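# Pull out and quarter-turn the yellow rod nearest right_arm

## Task

Find the yellow rod closest to right_arm, draw it outward to the end of its travel, then rotate it 90 degrees so the figures on it end up lying horizontal; it must stay that way after the robot lets go.

## Robot and tools

ROBOT. Two six-joint arms, left_arm and right_arm, each with a parallel gripper and a fisheye wrist camera (cam_left_wrist, cam_right_wrist, each 672x504). Scene frame: origin at table-top height, midway between the nominal arm bases; +x points out over the table, +y toward left_arm, +z up. Calibrated bases: left_arm at (-0.028, +0.289, +0.027) m, right_arm at (-0.040, -0.349, +0.007) m, both almost unrotated. Each arm's hand position, orientation and wrist-camera pose are reported in that arm's own base frame; the table and fixed items use the scene frame. Reported hand poses can be a few centimetres off, more at long reach. The gripper's fingers point along its +z and open along its y; end_effector_position sits between the pads, about 1 cm behind the tips.

ROW LAYOUT. Every command row has 14 numbers, all in [-1, 1], always both arms: left_arm's 7, then right_arm's 7. Per arm the order is wrist pitch, shoulder, wrist yaw, wrist roll, elbow, waist, then opening. The six joint numbers are offsets, not poses: they count from the arm's Joint targets as they stood when the action (or move) began, never from the previous row, so sending the same offset again moves further. Scale: 1.0 equals 2.224 rad for shoulder, elbow and waist, and 8.485 rad for wrist pitch, yaw and roll. Opening is absolute: +1 fully open (0.094 m pad gap), -1 closed. To hold an arm still send zeros for its joints; to keep a gripper as is, repeat its current opening (0 is a real command, half open). Stated joint ranges in rad: waist -2.618..3.054, shoulder 0..3.142, elbow 0..3.142, wrist pitch -1.571..1.571, wrist yaw -1.571..1.571, wrist roll -2.094..2.094. Real ends may differ by up to 0.059 rad; asking more than 0.059 past an end gets the action refused for both arms.

TOOLS.
execute_actions(actions, cameras): actions is a list of actions; each action is a list of up to 15 rows, one per 1/30 s step; fewer rows means the last row is held for the remaining steps. An empty list just reports state and images. cameras picks images by name ([] none, omitted or ["all"] all).
move(target, speed, blend, opening_speed, blocking, cameras): target is one 14-number row or a list of up to 15 rows; in a list every row's offsets still count from the same starting Joint targets. speed is the top rad/s of the joint with farthest to go, 0.01 to 12.57, default 0.5 (one value or one per target). blend, in rad, rounds corners between listed targets. opening_speed (0.2 or more, scale units per second) makes gripper openings change gradually; use it for gentle closing. blocking=false returns after about 0.5 s while the move continues. Moves take at least 0.5 s, cap at 10 s, do not avoid obstacles or the other arm, and grippers can swing in curves. The result adds a move: line, e.g. done, off_target (resting more than 0.035 rad from target), moving, held or fault, plus limits=held if steps were withheld. done does not mean no contact.
wait(seconds 0 to 10, cameras): lets time pass; a running move continues.
stop(cameras): brakes a running move.
zoom_image(camera, region): region [x0, y0, x1, y1] pixels of the latest image, at most 504 wide and high; only cam_left_wrist or cam_right_wrist.
read_manual(section): licence texts only.
finished_scene(scene): ends scene 1..3 irreversibly; after ending scene 1 make no further call in that reply.

RESULTS. Joint positions and Joint velocities list each arm in the row order above (rad, rad/s) plus the pad gap (m). Joint targets are what your next offsets count from. Joint torques follow the same order (no gripper), include gravity, and numbers 2, 5, 6 wrap at plus/minus 28 N m. grip_measured is the finger opening on the command scale; it keeps following the command past first contact, so it does not reveal a touch. Tool commands shows current gripper commands. "joint sent to its limit" means a joint was clipped at its end. "joint command not followed" means the clearance check altered targets. Actions calls also list joint positions at sampled steps. Velocities reading within noise means the arm is still.

MOTION LIMITS. Each step a joint target may lead its measured angle by at most 0.339 rad (big joints) or 2.2 rad (wrist joints), and targets putting the hand more than 200 mm from its current spot are scaled back, so large moves need several actions. Very small turns may not start.

AVOID. Any arm-to-arm contact, including gripping the other hand; hard hits on the table or fixed parts; slamming; dropping or releasing moving parts; strain on a wrist camera cable; arm stops and faults. A blocked arm keeps pushing: command its targets back past its measured positions. Holding loads, stretching out or pushing at unreachable poses heats motors: MOTOR HOT appears near 75 C, at 90 C the arm folds and idles, at 100 C it goes limp. Release by commanding an opening well above grip_measured.

Each tool is called after "Request:" by a JSON object that holds its "op" and its "data".

## Session

Request:
{"op": "execute_actions", "data": {"actions": []}}

Scene clock: 0.00 s.
left_arm: end_effector_position=(+0.4028, +0.0079, +0.1249) grip_measured=+1.000 end_effector_quat_wxyz=(+0.625, -0.028, +0.778, +0.057) | right_arm: end_effector_position=(+0.4019, -0.0301, +0.1142) grip_measured=+1.000 end_effector_quat_wxyz=(+0.608, +0.063, +0.791, -0.024)
Joint names: [wrist pitch, shoulder, wrist yaw, wrist roll, elbow, waist]
Joint positions: left_arm=[0.966 1.539 -0.191 0.014 0.356 -0.068 0.094] | right_arm=[0.914 1.54 0.073 0.059 0.363 -0.045 0.094]
Joint velocities: within noise
Joint torques (N m): no reading
Heat: left arm: 47 °C; right arm: 43 °C.
Joint targets: left_arm=[0.959 1.536 -0.192 0.014 0.359 -0.068] | right_arm=[0.904 1.537 0.071 0.060 0.366 -0.045]
Tool commands: left_gripper/opening=+1.0 right_gripper/opening=+1.0

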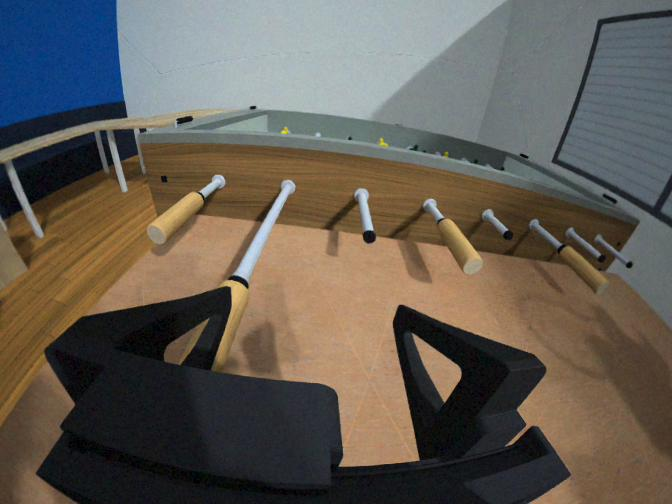

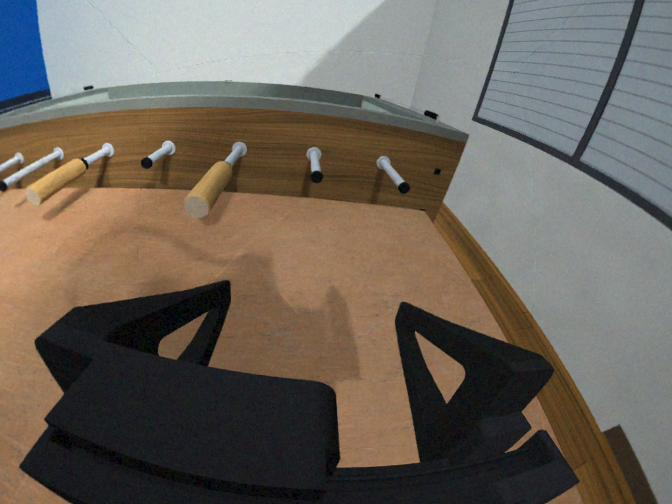

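Request:
{"op": "zoom_image", "data": {"camera": "cam_left_wrist", "region": [130, 90, 634, 290]}}

Request:
{"op": "zoom_image", "data": {"camera": "cam_right_wrist", "region": [0, 70, 470, 240]}}

Scaled by 1.000.

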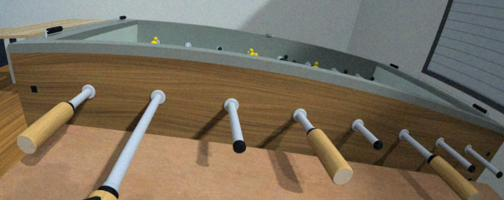

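Scaled by 1.072 from the camera's 672x504 image, which has a finer 960x720 frame.

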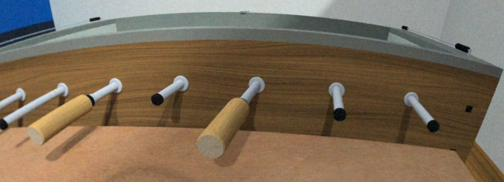

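Request:
{"op": "move", "data": {"target": [0,0,0,0,0,0,1,0.0592,0.3745,0.0293,-0.0071,0.2689,0.1495,0.2], "speed": 0.8}}

Scene clock: 88.60 s.
left_arm: end_effector_position=(+0.4028, +0.0079, +0.1249) grip_measured=+1.000 end_effector_quat_wxyz=(+0.625, -0.028, +0.778, +0.057) | right_arm: end_effector_position=(+0.5400, +0.1021, +0.0692) grip_measured=+0.202 end_effector_quat_wxyz=(+0.700, +0.010, +0.714, -0.012)
Joint names: [wrist pitch, shoulder, wrist yaw, wrist roll, elbow, waist]
Joint positions: left_arm=[0.966 1.539 -0.191 0.014 0.356 -0.068 0.094] | right_arm=[1.388 2.353 0.318 0.004 0.945 0.288 0.056]
Joint velocities: within noise
Joint torques (N m): left_arm=[1.86 -6.37 -0.04 0.01 5.33 -0.02] | right_arm=[1.9 -8.34 0.07 -0.04 5.53 -0.01]
Heat: left arm: 46 °C; right arm: 44 °C.
Joint targets: left_arm=[0.959 1.536 -0.192 0.014 0.359 -0.068] | right_arm=[1.406 2.370 0.319 0.000 0.964 0.288]
move: done
camera_calibration:
cam_right_wrist: T_world_to_cam=[[-0.0758373, -0.9805, 0.181295, 0.119037], [-0.419652, -0.133547, -0.897807, 0.334269], [0.904511, -0.144168, -0.401341, -0.326156], [0, 0, 0, 1]] pos_world=[0.444316, 0.114335, 0.147628]

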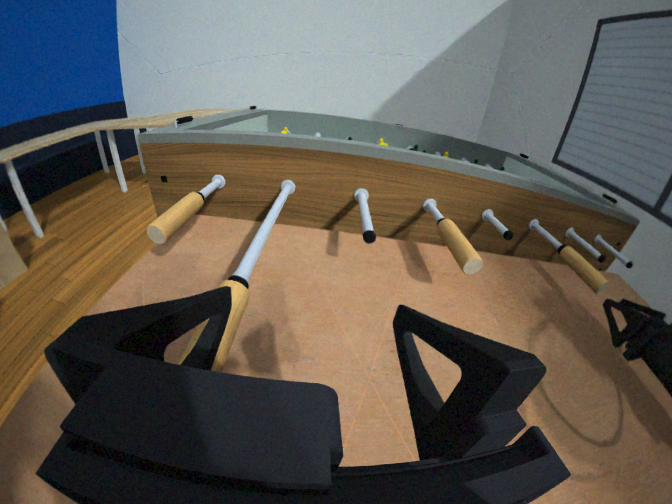

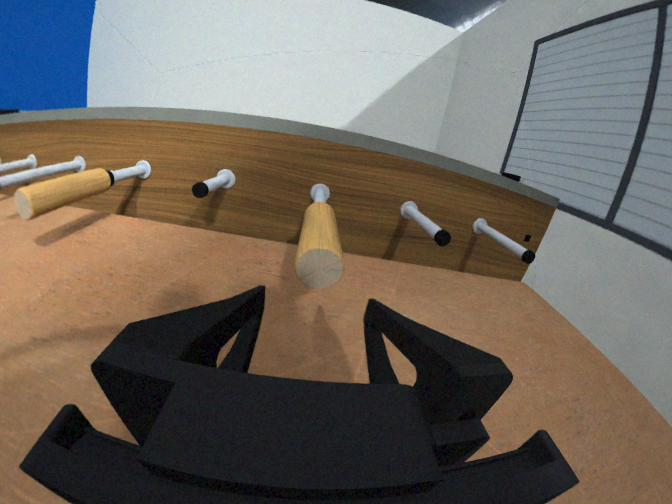

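Request:
{"op": "move", "data": {"target": [[0,0,0,0,0,0,1,0,0,0,0.185,0,0,0.38],[0,0,0,0,0,0,1,-0.0280,0.0665,-0.0065,0.185,0.1734,-0.0247,0.38]], "speed": [1.5,0.4]}}

Scene clock: 106.93 s.
left_arm: end_effector_position=(+0.4028, +0.0079, +0.1249) grip_measured=+1.000 end_effector_quat_wxyz=(+0.625, -0.028, +0.778, +0.057) | right_arm: end_effector_position=(+0.6198, +0.1030, +0.0827) grip_measured=+0.378 end_effector_quat_wxyz=(+0.512, +0.503, +0.487, +0.498)
Joint names: [wrist pitch, shoulder, wrist yaw, wrist roll, elbow, waist]
Joint positions: left_arm=[0.966 1.539 -0.191 0.014 0.356 -0.068 0.094] | right_arm=[1.182 2.49 0.27 1.569 1.328 0.24 0.065]
Joint velocities: within noise
Joint torques (N m): left_arm=[1.85 -6.37 -0.05 0.01 5.38 -0.02] | right_arm=[1.6 -9.39 -0.07 0.01 6.99 -0.62]
Heat: left arm: 45 °C; right arm: 45 °C.
Joint targets: left_arm=[0.959 1.536 -0.192 0.014 0.359 -0.068] | right_arm=[1.168 2.518 0.265 1.569 1.350 0.233]
move: done
camera_calibration:
cam_right_wrist: T_world_to_cam=[[-0.0355861, -0.174128, -0.98408, 0.111951], [-0.368137, 0.917743, -0.149077, 0.177772], [0.92909, 0.356971, -0.0967617, -0.484895], [0, 0, 0, 1]] pos_world=[0.519939, 0.0294385, 0.0897512]

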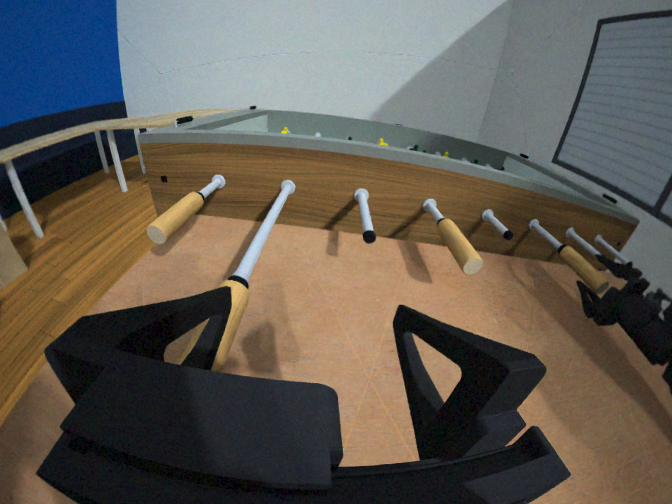

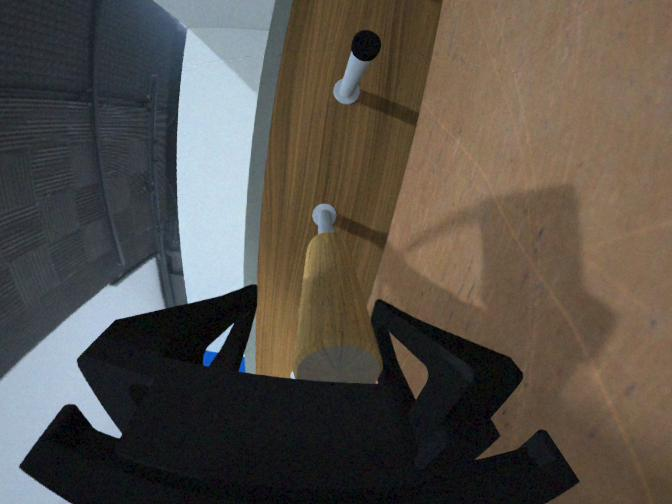

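Request:
{"op": "move", "data": {"target": [0,0,0,0,0,0,1,0.0024,0.009,0,0,0,0,0.38]}}

Request:
{"op": "move", "data": {"target": [0,0,0,0,0,0,1,0,0,0,0,0,0,-0.6], "opening_speed": 1.0}}

Scene clock: 117.13 s.
left_arm: end_effector_position=(+0.4028, +0.0079, +0.1249) grip_measured=+1.000 end_effector_quat_wxyz=(+0.625, -0.028, +0.778, +0.057) | right_arm: end_effector_position=(+0.6188, +0.1029, +0.0688) grip_measured=+0.378 end_effector_quat_wxyz=(+0.507, +0.507, +0.494, +0.491)
Joint names: [wrist pitch, shoulder, wrist yaw, wrist roll, elbow, waist]
Joint positions: left_arm=[0.966 1.539 -0.191 0.014 0.356 -0.068 0.094] | right_arm=[1.182 2.513 0.27 1.569 1.328 0.24 0.065]
Joint velocities: within noise
Joint torques (N m): left_arm=[1.84 -6.35 -0.05 0 5.34 -0.08] | right_arm=[1.79 -9.72 -0.01 0.01 6.84 -0.62]
Heat: left arm: 45 °C; right arm: 44 °C.
Joint targets: left_arm=[0.959 1.536 -0.192 0.014 0.359 -0.068] | right_arm=[1.189 2.538 0.264 1.570 1.350 0.233]
move: done
camera_calibration:
cam_right_wrist: T_world_to_cam=[[-0.0569418, -0.179049, -0.982191, 0.111799], [-0.372094, 0.916714, -0.145541, 0.177781], [0.926447, 0.35718, -0.118822, -0.48211], [0, 0, 0, 1]] pos_world=[0.519167, 0.0292431, 0.0783968]

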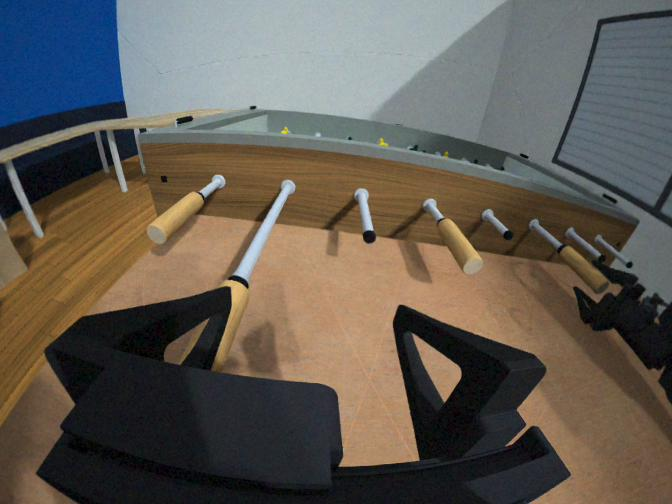

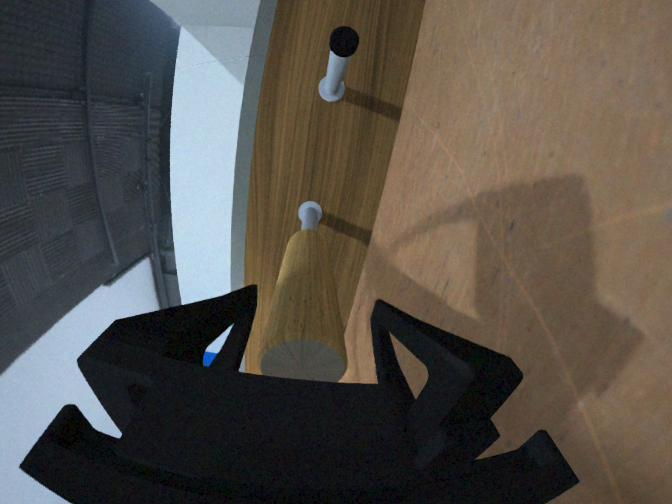

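Scene clock: 118.33 s.
left_arm: end_effector_position=(+0.4028, +0.0079, +0.1249) grip_measured=+1.000 end_effector_quat_wxyz=(+0.625, -0.028, +0.778, +0.057) | right_arm: end_effector_position=(+0.6194, +0.1031, +0.0739) grip_measured=-0.307 end_effector_quat_wxyz=(+0.511, +0.504, +0.488, +0.497)
Joint names: [wrist pitch, shoulder, wrist yaw, wrist roll, elbow, waist]
Joint positions: left_arm=[0.966 1.539 -0.191 0.014 0.356 -0.068 0.094] | right_arm=[1.199 2.513 0.27 1.57 1.331 0.24 0.033]
Joint velocities: within noise
Joint torques (N m): left_arm=[1.85 -6.39 -0.06 -0.01 5.34 -0.02] | right_arm=[1.63 -9.66 -0.02 0 6.65 -0.64]
Heat: left arm: 45 °C; right arm: 44 °C.
Joint targets: left_arm=[0.959 1.536 -0.192 0.014 0.359 -0.068] | right_arm=[1.189 2.538 0.265 1.570 1.350 0.233]
move: done
camera_calibration:
cam_right_wrist: T_world_to_cam=[[-0.0386955, -0.173905, -0.984002, 0.105162], [-0.36938, 0.917478, -0.147622, 0.176989], [0.928472, 0.357759, -0.0997392, -0.484774], [0, 0, 0, 1]] pos_world=[0.519545, 0.0293369, 0.0812558]

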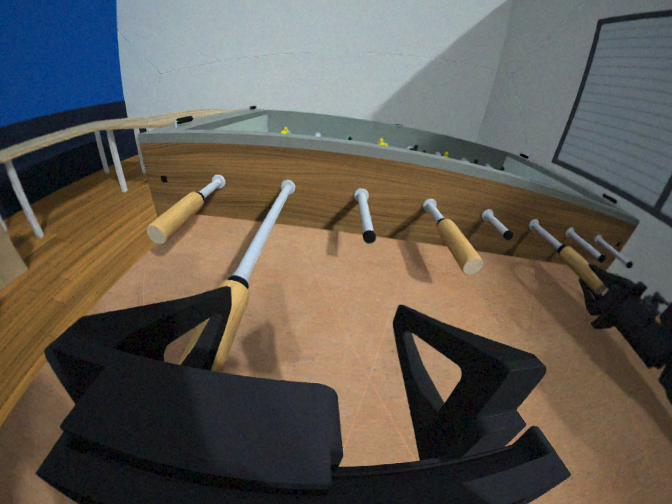

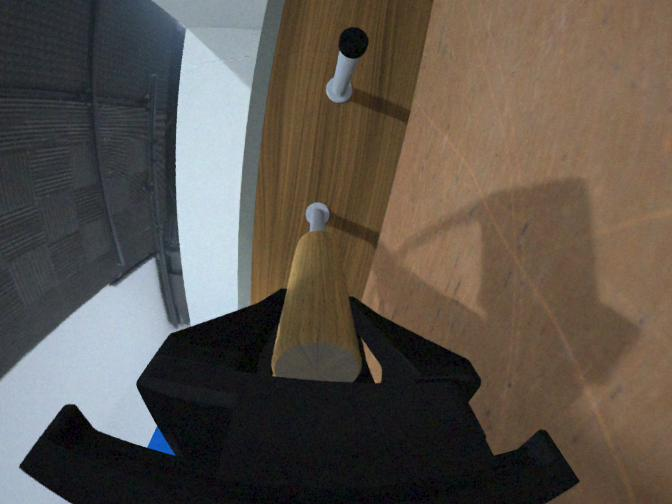

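Request:
{"op": "move", "data": {"target": [0,0,0,0,0,0,1,0,0,0,-0.185,0,0,-0.6], "speed": 1.2}}

Scene clock: 125.50 s.
left_arm: end_effector_position=(+0.4028, +0.0079, +0.1249) grip_measured=+1.000 end_effector_quat_wxyz=(+0.625, -0.028, +0.778, +0.057) | right_arm: end_effector_position=(+0.6193, +0.1034, +0.0725) grip_measured=-0.308 end_effector_quat_wxyz=(+0.712, +0.018, +0.702, -0.002)
Joint names: [wrist pitch, shoulder, wrist yaw, wrist roll, elbow, waist]
Joint positions: left_arm=[0.966 1.539 -0.191 0.014 0.356 -0.068 0.094] | right_arm=[1.199 2.515 0.268 0.019 1.331 0.24 0.033]
Joint velocities: within noise
Joint torques (N m): left_arm=[1.84 -6.34 -0.04 -0.01 5.33 -0.03] | right_arm=[1.63 -9.85 0 -0.22 6.64 -0.62]
Heat: left arm: 45 °C; right arm: 45 °C.
Joint targets: left_arm=[0.959 1.536 -0.192 0.014 0.359 -0.068] | right_arm=[1.189 2.538 0.264 0.000 1.350 0.233]
move: done
camera_calibration:
cam_right_wrist: T_world_to_cam=[[-0.0787421, -0.984697, 0.155469, 0.129868], [-0.389567, -0.113158, -0.91402, 0.351022], [0.917626, -0.132537, -0.374695, -0.40764], [0, 0, 0, 1]] pos_world=[0.521033, 0.113574, 0.14791]

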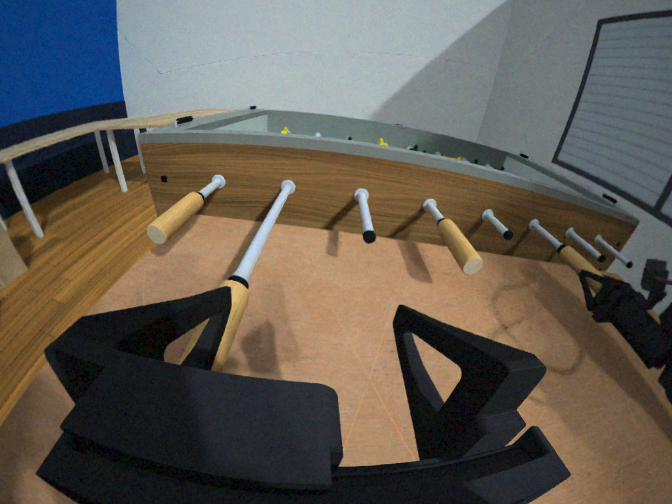

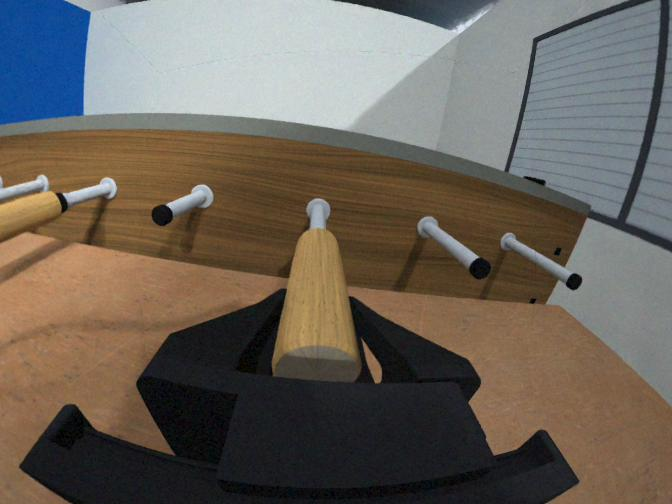

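Request:
{"op": "zoom_image", "data": {"camera": "cam_left_wrist", "region": [360, 130, 520, 190]}}

Scaled by 3.150 from the camera's 672x504 image, which has a finer 960x720 frame.

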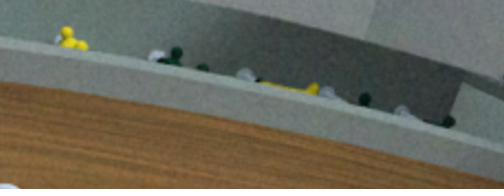

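Request:
{"op": "move", "data": {"target": [[0,0,0,0,0,0,1,0.0184,-0.0625,0.0047,0,-0.1331,0.0175,-0.6],[0,0,0,0,0,0,1,0.0345,-0.1108,0.0109,0,-0.2518,0.0411,-0.6]], "speed": 0.4, "blend": 0.03}}

Scene clock: 159.20 s.
left_arm: end_effector_position=(+0.4028, +0.0079, +0.1249) grip_measured=+1.000 end_effector_quat_wxyz=(+0.625, -0.028, +0.778, +0.057) | right_arm: end_effector_position=(+0.5078, +0.1030, +0.0670) grip_measured=-0.308 end_effector_quat_wxyz=(+0.698, +0.013, +0.716, -0.008)
Joint names: [wrist pitch, shoulder, wrist yaw, wrist roll, elbow, waist]
Joint positions: left_arm=[0.966 1.539 -0.191 0.014 0.356 -0.068 0.094] | right_arm=[1.474 2.309 0.345 0.016 0.808 0.316 0.033]
Joint velocities: within noise
Joint torques (N m): left_arm=[1.84 -6.35 -0.04 0.02 5.35 -0.01] | right_arm=[1.79 -10.37 0.18 -0.17 2.24 0.75]
Heat: left arm: 45 °C; right arm: 46 °C.
Joint targets: left_arm=[0.959 1.536 -0.192 0.014 0.359 -0.068] | right_arm=[1.482 2.292 0.357 0.000 0.790 0.324]
move: done
camera_calibration:
cam_right_wrist: T_world_to_cam=[[-0.073287, -0.982229, 0.172784, 0.117366], [-0.425858, -0.12584, -0.895996, 0.321069], [0.901817, -0.139246, -0.409068, -0.296402], [0, 0, 0, 1]] pos_world=[0.412632, 0.114411, 0.146149]

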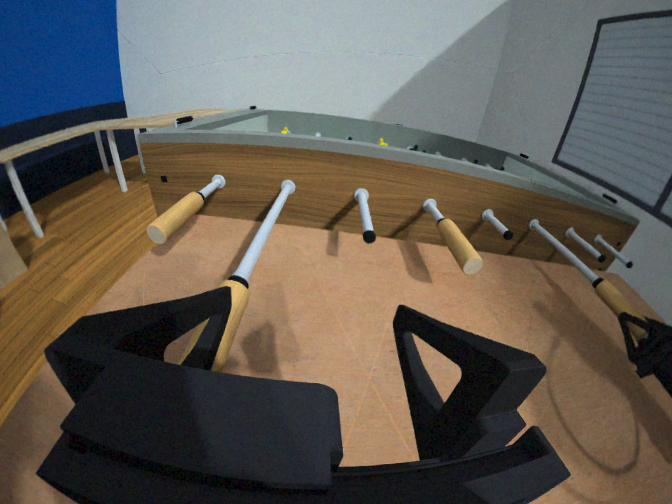

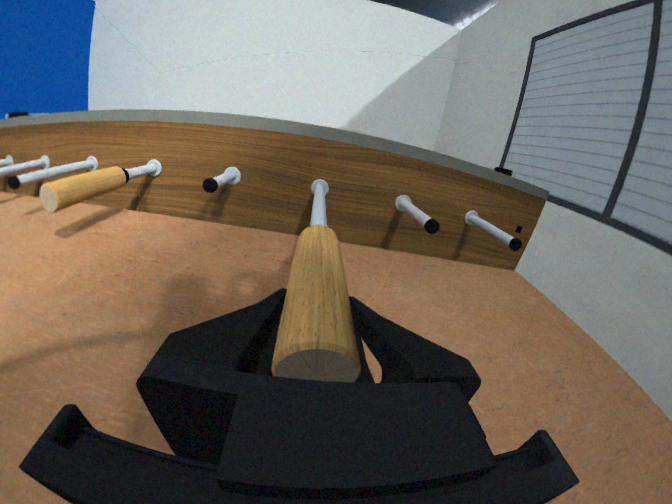

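Request:
{"op": "move", "data": {"target": [0,0,0,0,0,0,1,-0.0010,-0.0521,0.0053,0,-0.0752,0.0203,-0.6], "speed": 0.4, "cameras": ["cam_right_wrist"]}}

Scene clock: 173.00 s.
left_arm: end_effector_position=(+0.4028, +0.0079, +0.1249) grip_measured=+1.000 end_effector_quat_wxyz=(+0.625, -0.028, +0.778, +0.057) | right_arm: end_effector_position=(+0.4852, +0.1035, +0.0674) grip_measured=-0.308 end_effector_quat_wxyz=(+0.677, +0.003, +0.736, -0.016)
Joint names: [wrist pitch, shoulder, wrist yaw, wrist roll, elbow, waist]
Joint positions: left_arm=[0.966 1.539 -0.191 0.014 0.356 -0.068 0.094] | right_arm=[1.417 2.216 0.364 0.014 0.708 0.338 0.033]
Joint velocities: within noise
Joint torques (N m): left_arm=[1.85 -6.32 -0.05 0.01 5.37 -0.05] | right_arm=[2.22 -11.62 0.47 -0.14 -2.81 2.84]
Heat: left arm: 44 °C; right arm: 46 °C.
Joint targets: left_arm=[0.959 1.536 -0.192 0.014 0.359 -0.068] | right_arm=[1.473 2.176 0.402 0.000 0.623 0.369]
move: off_target (right_arm); right_arm: the elbow is farthest, 0.086 rad from its target
camera_calibration:
cam_right_wrist: T_world_to_cam=[[-0.0595251, -0.978048, 0.199698, 0.107218], [-0.477386, -0.147802, -0.866174, 0.337132], [0.876675, -0.146892, -0.458109, -0.25956], [0, 0, 0, 1]] pos_world=[0.394874, 0.116565, 0.151697]
Images, in order (width x height): cam_right_wrist 672x504.

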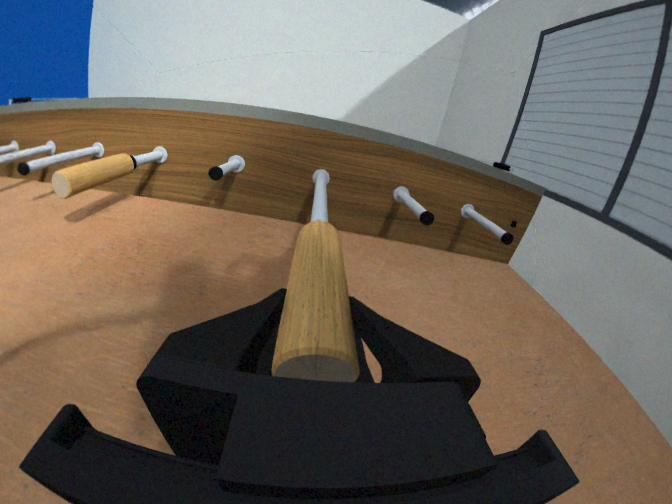

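Request:
{"op": "move", "data": {"target": [[0,0,0,0,0,0,1,-0.0066,0.018,-0.0045,0.0016,0.0382,-0.0139,-0.6],[0,0,0,0,0,0,1,-0.0066,0.018,-0.0045,0.0016,0.0382,-0.0139,0.38]], "opening_speed": 1.5, "cameras": ["cam_right_wrist"]}}

Scene clock: 185.83 s.
left_arm: end_effector_position=(+0.4028, +0.0079, +0.1249) grip_measured=+1.000 end_effector_quat_wxyz=(+0.625, -0.028, +0.778, +0.057) | right_arm: end_effector_position=(+0.4873, +0.1038, +0.0671) grip_measured=+0.378 end_effector_quat_wxyz=(+0.675, +0.003, +0.737, -0.016)
Joint names: [wrist pitch, shoulder, wrist yaw, wrist roll, elbow, waist]
Joint positions: left_arm=[0.966 1.539 -0.191 0.014 0.356 -0.068 0.094] | right_arm=[1.404 2.216 0.364 0.013 0.718 0.337 0.065]
Joint velocities: within noise
Joint torques (N m): left_arm=[1.84 -6.34 -0.04 0.01 5.31 -0.08] | right_arm=[1.84 -8.31 0.06 0.01 2.84 0.12]
Heat: left arm: 44 °C; right arm: 48 °C.
Joint targets: left_arm=[0.959 1.536 -0.192 0.014 0.359 -0.068] | right_arm=[1.417 2.216 0.364 0.013 0.707 0.338]
move: done
camera_calibration:
cam_right_wrist: T_world_to_cam=[[-0.0594911, -0.977642, 0.201685, 0.107493], [-0.480996, -0.148967, -0.863974, 0.339597], [0.874702, -0.148409, -0.46138, -0.260141], [0, 0, 0, 1]] pos_world=[0.397285, 0.117071, 0.151699]
Images, in order (width x height): cam_right_wrist 672x504.

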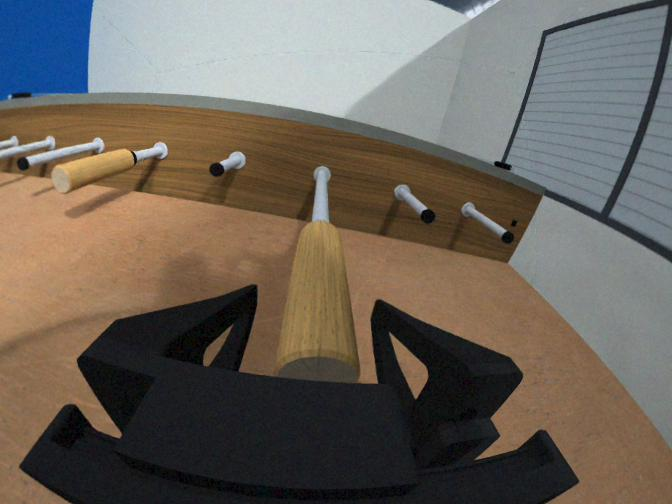

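Request:
{"op": "finished_scene", "data": {"scene": 1}}

The scene is finished: the task was done.


## Next scene

The same job, from a new start.

Request:
{"op": "execute_actions", "data": {"actions": []}}

Scene clock: 0.00 s.
left_arm: end_effector_position=(+0.4067, +0.0376, +0.1163) grip_measured=+1.000 end_effector_quat_wxyz=(+0.597, -0.093, +0.793, +0.071) | right_arm: end_effector_position=(+0.3928, -0.0048, +0.1143) grip_measured=+1.000 end_effector_quat_wxyz=(+0.608, +0.033, +0.793, -0.013)
Joint names: [wrist pitch, shoulder, wrist yaw, wrist roll, elbow, waist]
Joint positions: left_arm=[0.845 1.542 -0.242 -0.068 0.409 -0.016 0.094] | right_arm=[0.909 1.498 0.082 0.042 0.325 0.023 0.094]
Joint velocities: within noise
Joint torques (N m): no reading
Heat: left arm: 43 °C; right arm: 40 °C.
Joint targets: left_arm=[0.833 1.540 -0.243 -0.068 0.411 -0.016] | right_arm=[0.899 1.495 0.080 0.043 0.328 0.023]
Tool commands: left_gripper/opening=+1.0 right_gripper/opening=+1.0
camera_calibration:
cam_left_wrist: T_world_to_cam=[[0.207287, -0.962694, 0.173931, -0.0790407], [-0.569143, -0.263281, -0.778948, 0.366677], [0.795681, 0.062474, -0.602485, -0.132805], [0, 0, 0, 1]] pos_world=[0.330746, 0.0287439, 0.219357]
cam_right_wrist: T_world_to_cam=[[-0.0674914, -0.98389, 0.165543, -0.00657283], [-0.627243, -0.0871895, -0.773928, 0.366259], [0.775894, -0.156069, -0.611254, -0.115862], [0, 0, 0, 1]] pos_world=[0.319186, 0.0073845, 0.213725]

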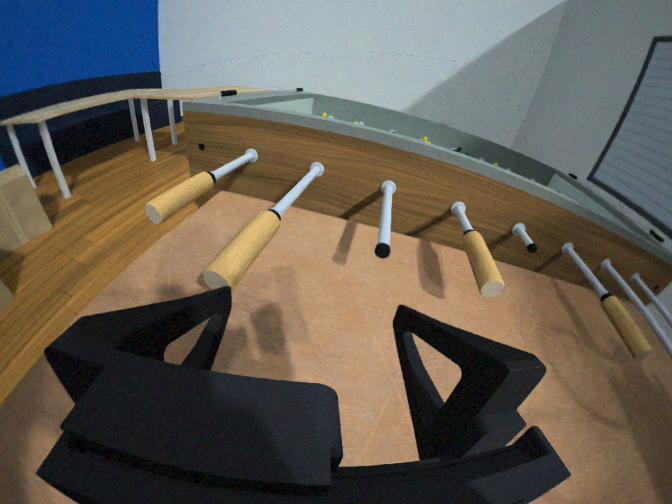

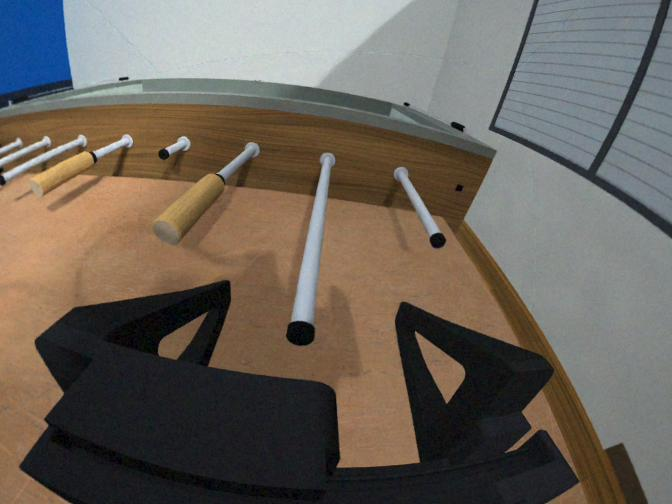

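Request:
{"op": "move", "data": {"target": [[0,0,0,0,0,0,1,0,0,0.0565,0,0,0.2145,0.38],[0,0,0,0,0,0,1,0.0682,0.3358,0.0565,-0.190,0.1737,0.2149,0.38]], "speed": 1.2, "blend": 0.1, "cameras": ["cam_right_wrist"]}}

Scene clock: 42.90 s.
left_arm: end_effector_position=(+0.4067, +0.0376, +0.1163) grip_measured=+1.000 end_effector_quat_wxyz=(+0.597, -0.093, +0.793, +0.071) | right_arm: end_effector_position=(+0.4619, +0.1406, +0.0651) grip_measured=+0.382 end_effector_quat_wxyz=(-0.451, +0.515, -0.524, +0.507)
Joint names: [wrist pitch, shoulder, wrist yaw, wrist roll, elbow, waist]
Joint positions: left_arm=[0.845 1.542 -0.242 -0.068 0.409 -0.016 0.094] | right_arm=[1.433 2.224 0.559 -1.57 0.697 0.493 0.065]
Joint velocities: within noise
Joint torques (N m): left_arm=[1.85 -6.5 -0.07 0 5.5 -0.05] | right_arm=[2.09 -6.91 0.09 0.05 4.67 0.73]
Heat: left arm: 43 °C; right arm: 42 °C.
Joint targets: left_arm=[0.833 1.540 -0.243 -0.068 0.411 -0.016] | right_arm=[1.477 2.242 0.560 -1.569 0.715 0.501]
move: off_target (right_arm); right_arm: the wrist pitch is farthest, 0.045 rad from its target
camera_calibration:
cam_right_wrist: T_world_to_cam=[[0.0437524, 0.223689, 0.973678, -0.124404], [-0.442517, -0.869449, 0.219629, 0.344185], [0.895692, -0.440478, 0.0609459, -0.23596], [0, 0, 0, 1]] pos_world=[0.369098, 0.223144, 0.0599174]
Images, in order (width x height): cam_right_wrist 672x504.

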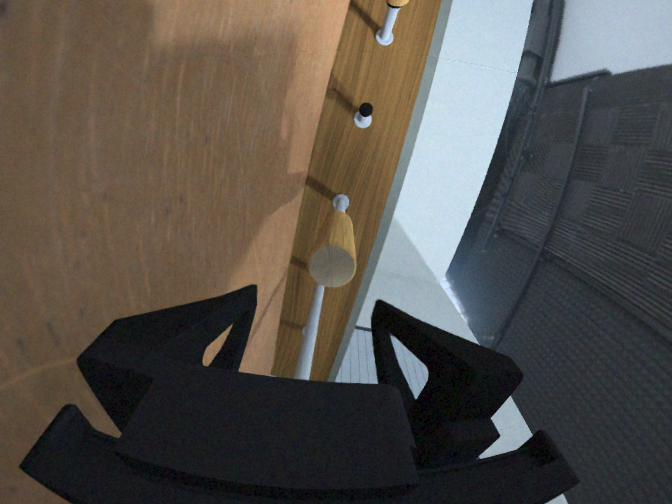

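Request:
{"op": "move", "data": {"target": [[0,0,0,0,0,0,1,-0.0136,0.0810,-0.0135,0,0.1555,-0.0512,0.38],[0,0,0,0,0,0,1,-0.0136,0.0810,-0.0135,0,0.1555,-0.0512,-0.6],[0,0,0,0,0,0,1,-0.0136,0.0810,-0.0135,0.185,0.1555,-0.0512,-0.6]], "speed": [0.5,0.5,1.4], "opening_speed": 1.2}}

Scene clock: 61.27 s.
left_arm: end_effector_position=(+0.4067, +0.0376, +0.1163) grip_measured=+1.000 end_effector_quat_wxyz=(+0.597, -0.093, +0.793, +0.071) | right_arm: end_effector_position=(+0.5447, +0.1395, +0.0674) grip_measured=-0.304 end_effector_quat_wxyz=(+0.704, +0.012, +0.709, -0.035)
Joint names: [wrist pitch, shoulder, wrist yaw, wrist roll, elbow, waist]
Joint positions: left_arm=[0.845 1.542 -0.242 -0.068 0.409 -0.016 0.094] | right_arm=[1.357 2.404 0.458 -0.029 1.041 0.391 0.033]
Joint velocities: within noise
Joint torques (N m): left_arm=[1.86 -6.53 -0.06 0.02 5.49 -0.05] | right_arm=[1.75 -8.87 -0.1 0.35 5.71 -0.38]
Heat: left arm: 43 °C; right arm: 43 °C.
Joint targets: left_arm=[0.833 1.540 -0.243 -0.068 0.411 -0.016] | right_arm=[1.362 2.422 0.445 0.000 1.061 0.387]
move: done
camera_calibration:
cam_left_wrist: T_world_to_cam=[[0.207287, -0.962694, 0.173931, -0.0790407], [-0.569143, -0.263281, -0.778948, 0.366677], [0.795681, 0.062474, -0.602485, -0.132805], [0, 0, 0, 1]] pos_world=[0.330746, 0.0287439, 0.219357]
cam_right_wrist: T_world_to_cam=[[-0.113044, -0.971166, 0.209901, 0.173565], [-0.414264, -0.145949, -0.898379, 0.338385], [0.903109, -0.188511, -0.38582, -0.319821], [0, 0, 0, 1]] pos_world=[0.448635, 0.157658, 0.144173]

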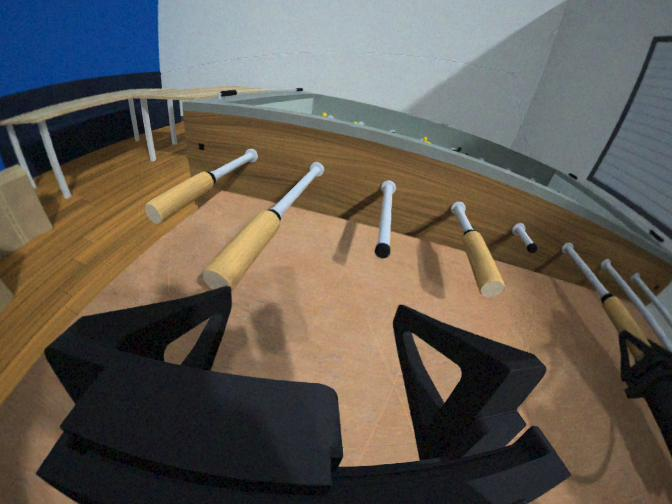

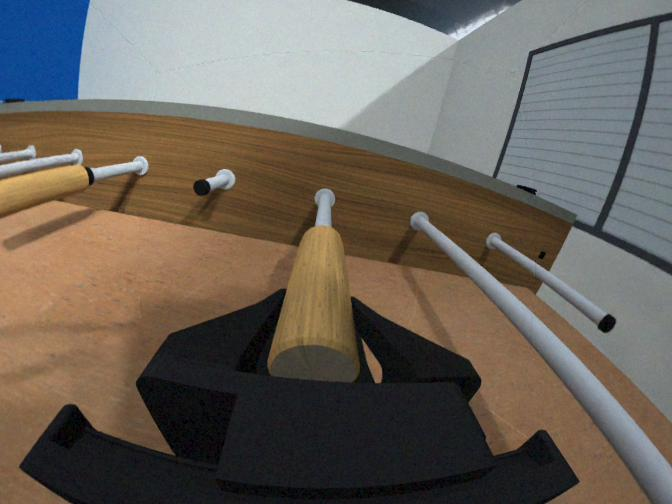

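Request:
{"op": "move", "data": {"target": [[0,0,0,0,0,0,1,0.0127,-0.0540,0.0089,0,-0.1119,0.0338,-0.6],[0,0,0,0,0,0,1,0.0139,-0.1088,0.0185,0,-0.1982,0.0704,-0.6]], "speed": 0.4, "blend": 0.03}}

Scene clock: 72.30 s.
left_arm: end_effector_position=(+0.4067, +0.0376, +0.1163) grip_measured=+1.000 end_effector_quat_wxyz=(+0.597, -0.093, +0.793, +0.071) | right_arm: end_effector_position=(+0.4622, +0.1471, +0.0651) grip_measured=-0.304 end_effector_quat_wxyz=(+0.675, -0.001, +0.737, -0.041)
Joint names: [wrist pitch, shoulder, wrist yaw, wrist roll, elbow, waist]
Joint positions: left_arm=[0.845 1.542 -0.242 -0.068 0.409 -0.016 0.094] | right_arm=[1.413 2.222 0.563 -0.009 0.708 0.506 0.033]
Joint velocities: within noise
Joint torques (N m): left_arm=[1.87 -6.49 -0.07 0.01 5.46 -0.03] | right_arm=[2.29 -11.81 0.51 0.11 -3.18 3.38]
Heat: left arm: 43 °C; right arm: 44 °C.
Joint targets: left_arm=[0.833 1.540 -0.243 -0.068 0.411 -0.016] | right_arm=[1.480 2.180 0.602 0.001 0.620 0.543]
move: off_target (right_arm); right_arm: the elbow is farthest, 0.088 rad from its target
camera_calibration:
cam_left_wrist: T_world_to_cam=[[0.207287, -0.962694, 0.173931, -0.0790407], [-0.569143, -0.263281, -0.778948, 0.366677], [0.795681, 0.062474, -0.602485, -0.132805], [0, 0, 0, 1]] pos_world=[0.330746, 0.0287439, 0.219357]
cam_right_wrist: T_world_to_cam=[[-0.0858284, -0.966219, 0.243012, 0.156565], [-0.484426, -0.172668, -0.857623, 0.336926], [0.870612, -0.19133, -0.453241, -0.224974], [0, 0, 0, 1]] pos_world=[0.372519, 0.166408, 0.148941]

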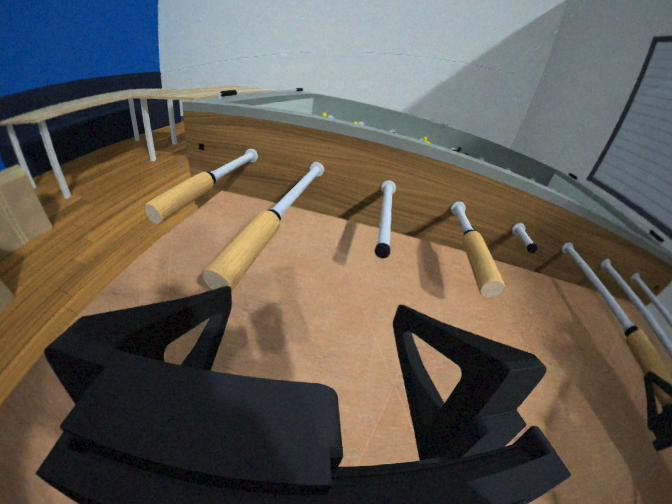

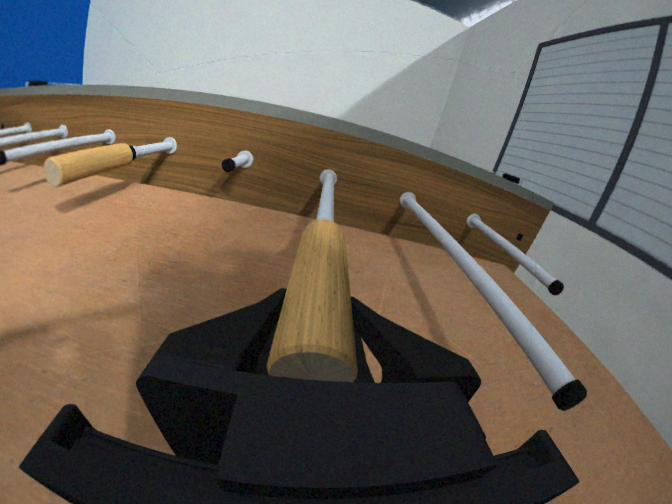

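Request:
{"op": "move", "data": {"target": [[0,0,0,0,0,0,1,-0.0079,0.0189,-0.0046,-0.0012,0.0396,-0.0166,-0.6],[0,0,0,0,0,0,1,-0.0079,0.0189,-0.0046,-0.0012,0.0396,-0.0166,0.38]], "opening_speed": 1.5, "cameras": ["cam_right_wrist"]}}

Scene clock: 79.33 s.
left_arm: end_effector_position=(+0.4067, +0.0376, +0.1163) grip_measured=+1.000 end_effector_quat_wxyz=(+0.597, -0.093, +0.793, +0.071) | right_arm: end_effector_position=(+0.4646, +0.1489, +0.0652) grip_measured=+0.378 end_effector_quat_wxyz=(+0.674, -0.003, +0.738, -0.041)
Joint names: [wrist pitch, shoulder, wrist yaw, wrist roll, elbow, waist]
Joint positions: left_arm=[0.845 1.542 -0.242 -0.068 0.409 -0.016 0.094] | right_arm=[1.398 2.222 0.56 -0.01 0.72 0.506 0.065]
Joint velocities: within noise
Joint torques (N m): left_arm=[1.86 -6.52 -0.07 0.01 5.53 -0.08] | right_arm=[1.82 -8.32 0.11 0.01 2.59 0.09]
Heat: left arm: 43 °C; right arm: 45 °C.
Joint targets: left_arm=[0.833 1.540 -0.243 -0.068 0.411 -0.016] | right_arm=[1.413 2.222 0.563 -0.010 0.708 0.506]
move: done
camera_calibration:
cam_right_wrist: T_world_to_cam=[[-0.0828312, -0.96596, 0.245073, 0.156893], [-0.486707, -0.175383, -0.855779, 0.339826], [0.869629, -0.190164, -0.455612, -0.22634], [0, 0, 0, 1]] pos_world=[0.375223, 0.16811, 0.149242]
Images, in order (width x height): cam_right_wrist 672x504.

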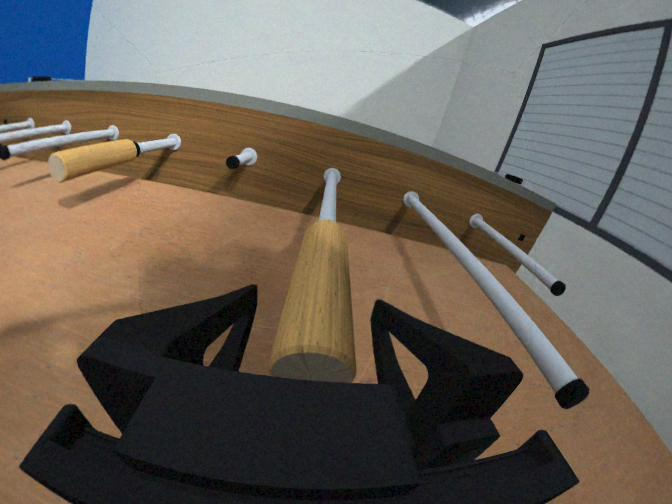

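Request:
{"op": "finished_scene", "data": {"scene": 2}}

The scene is finished: the task was done.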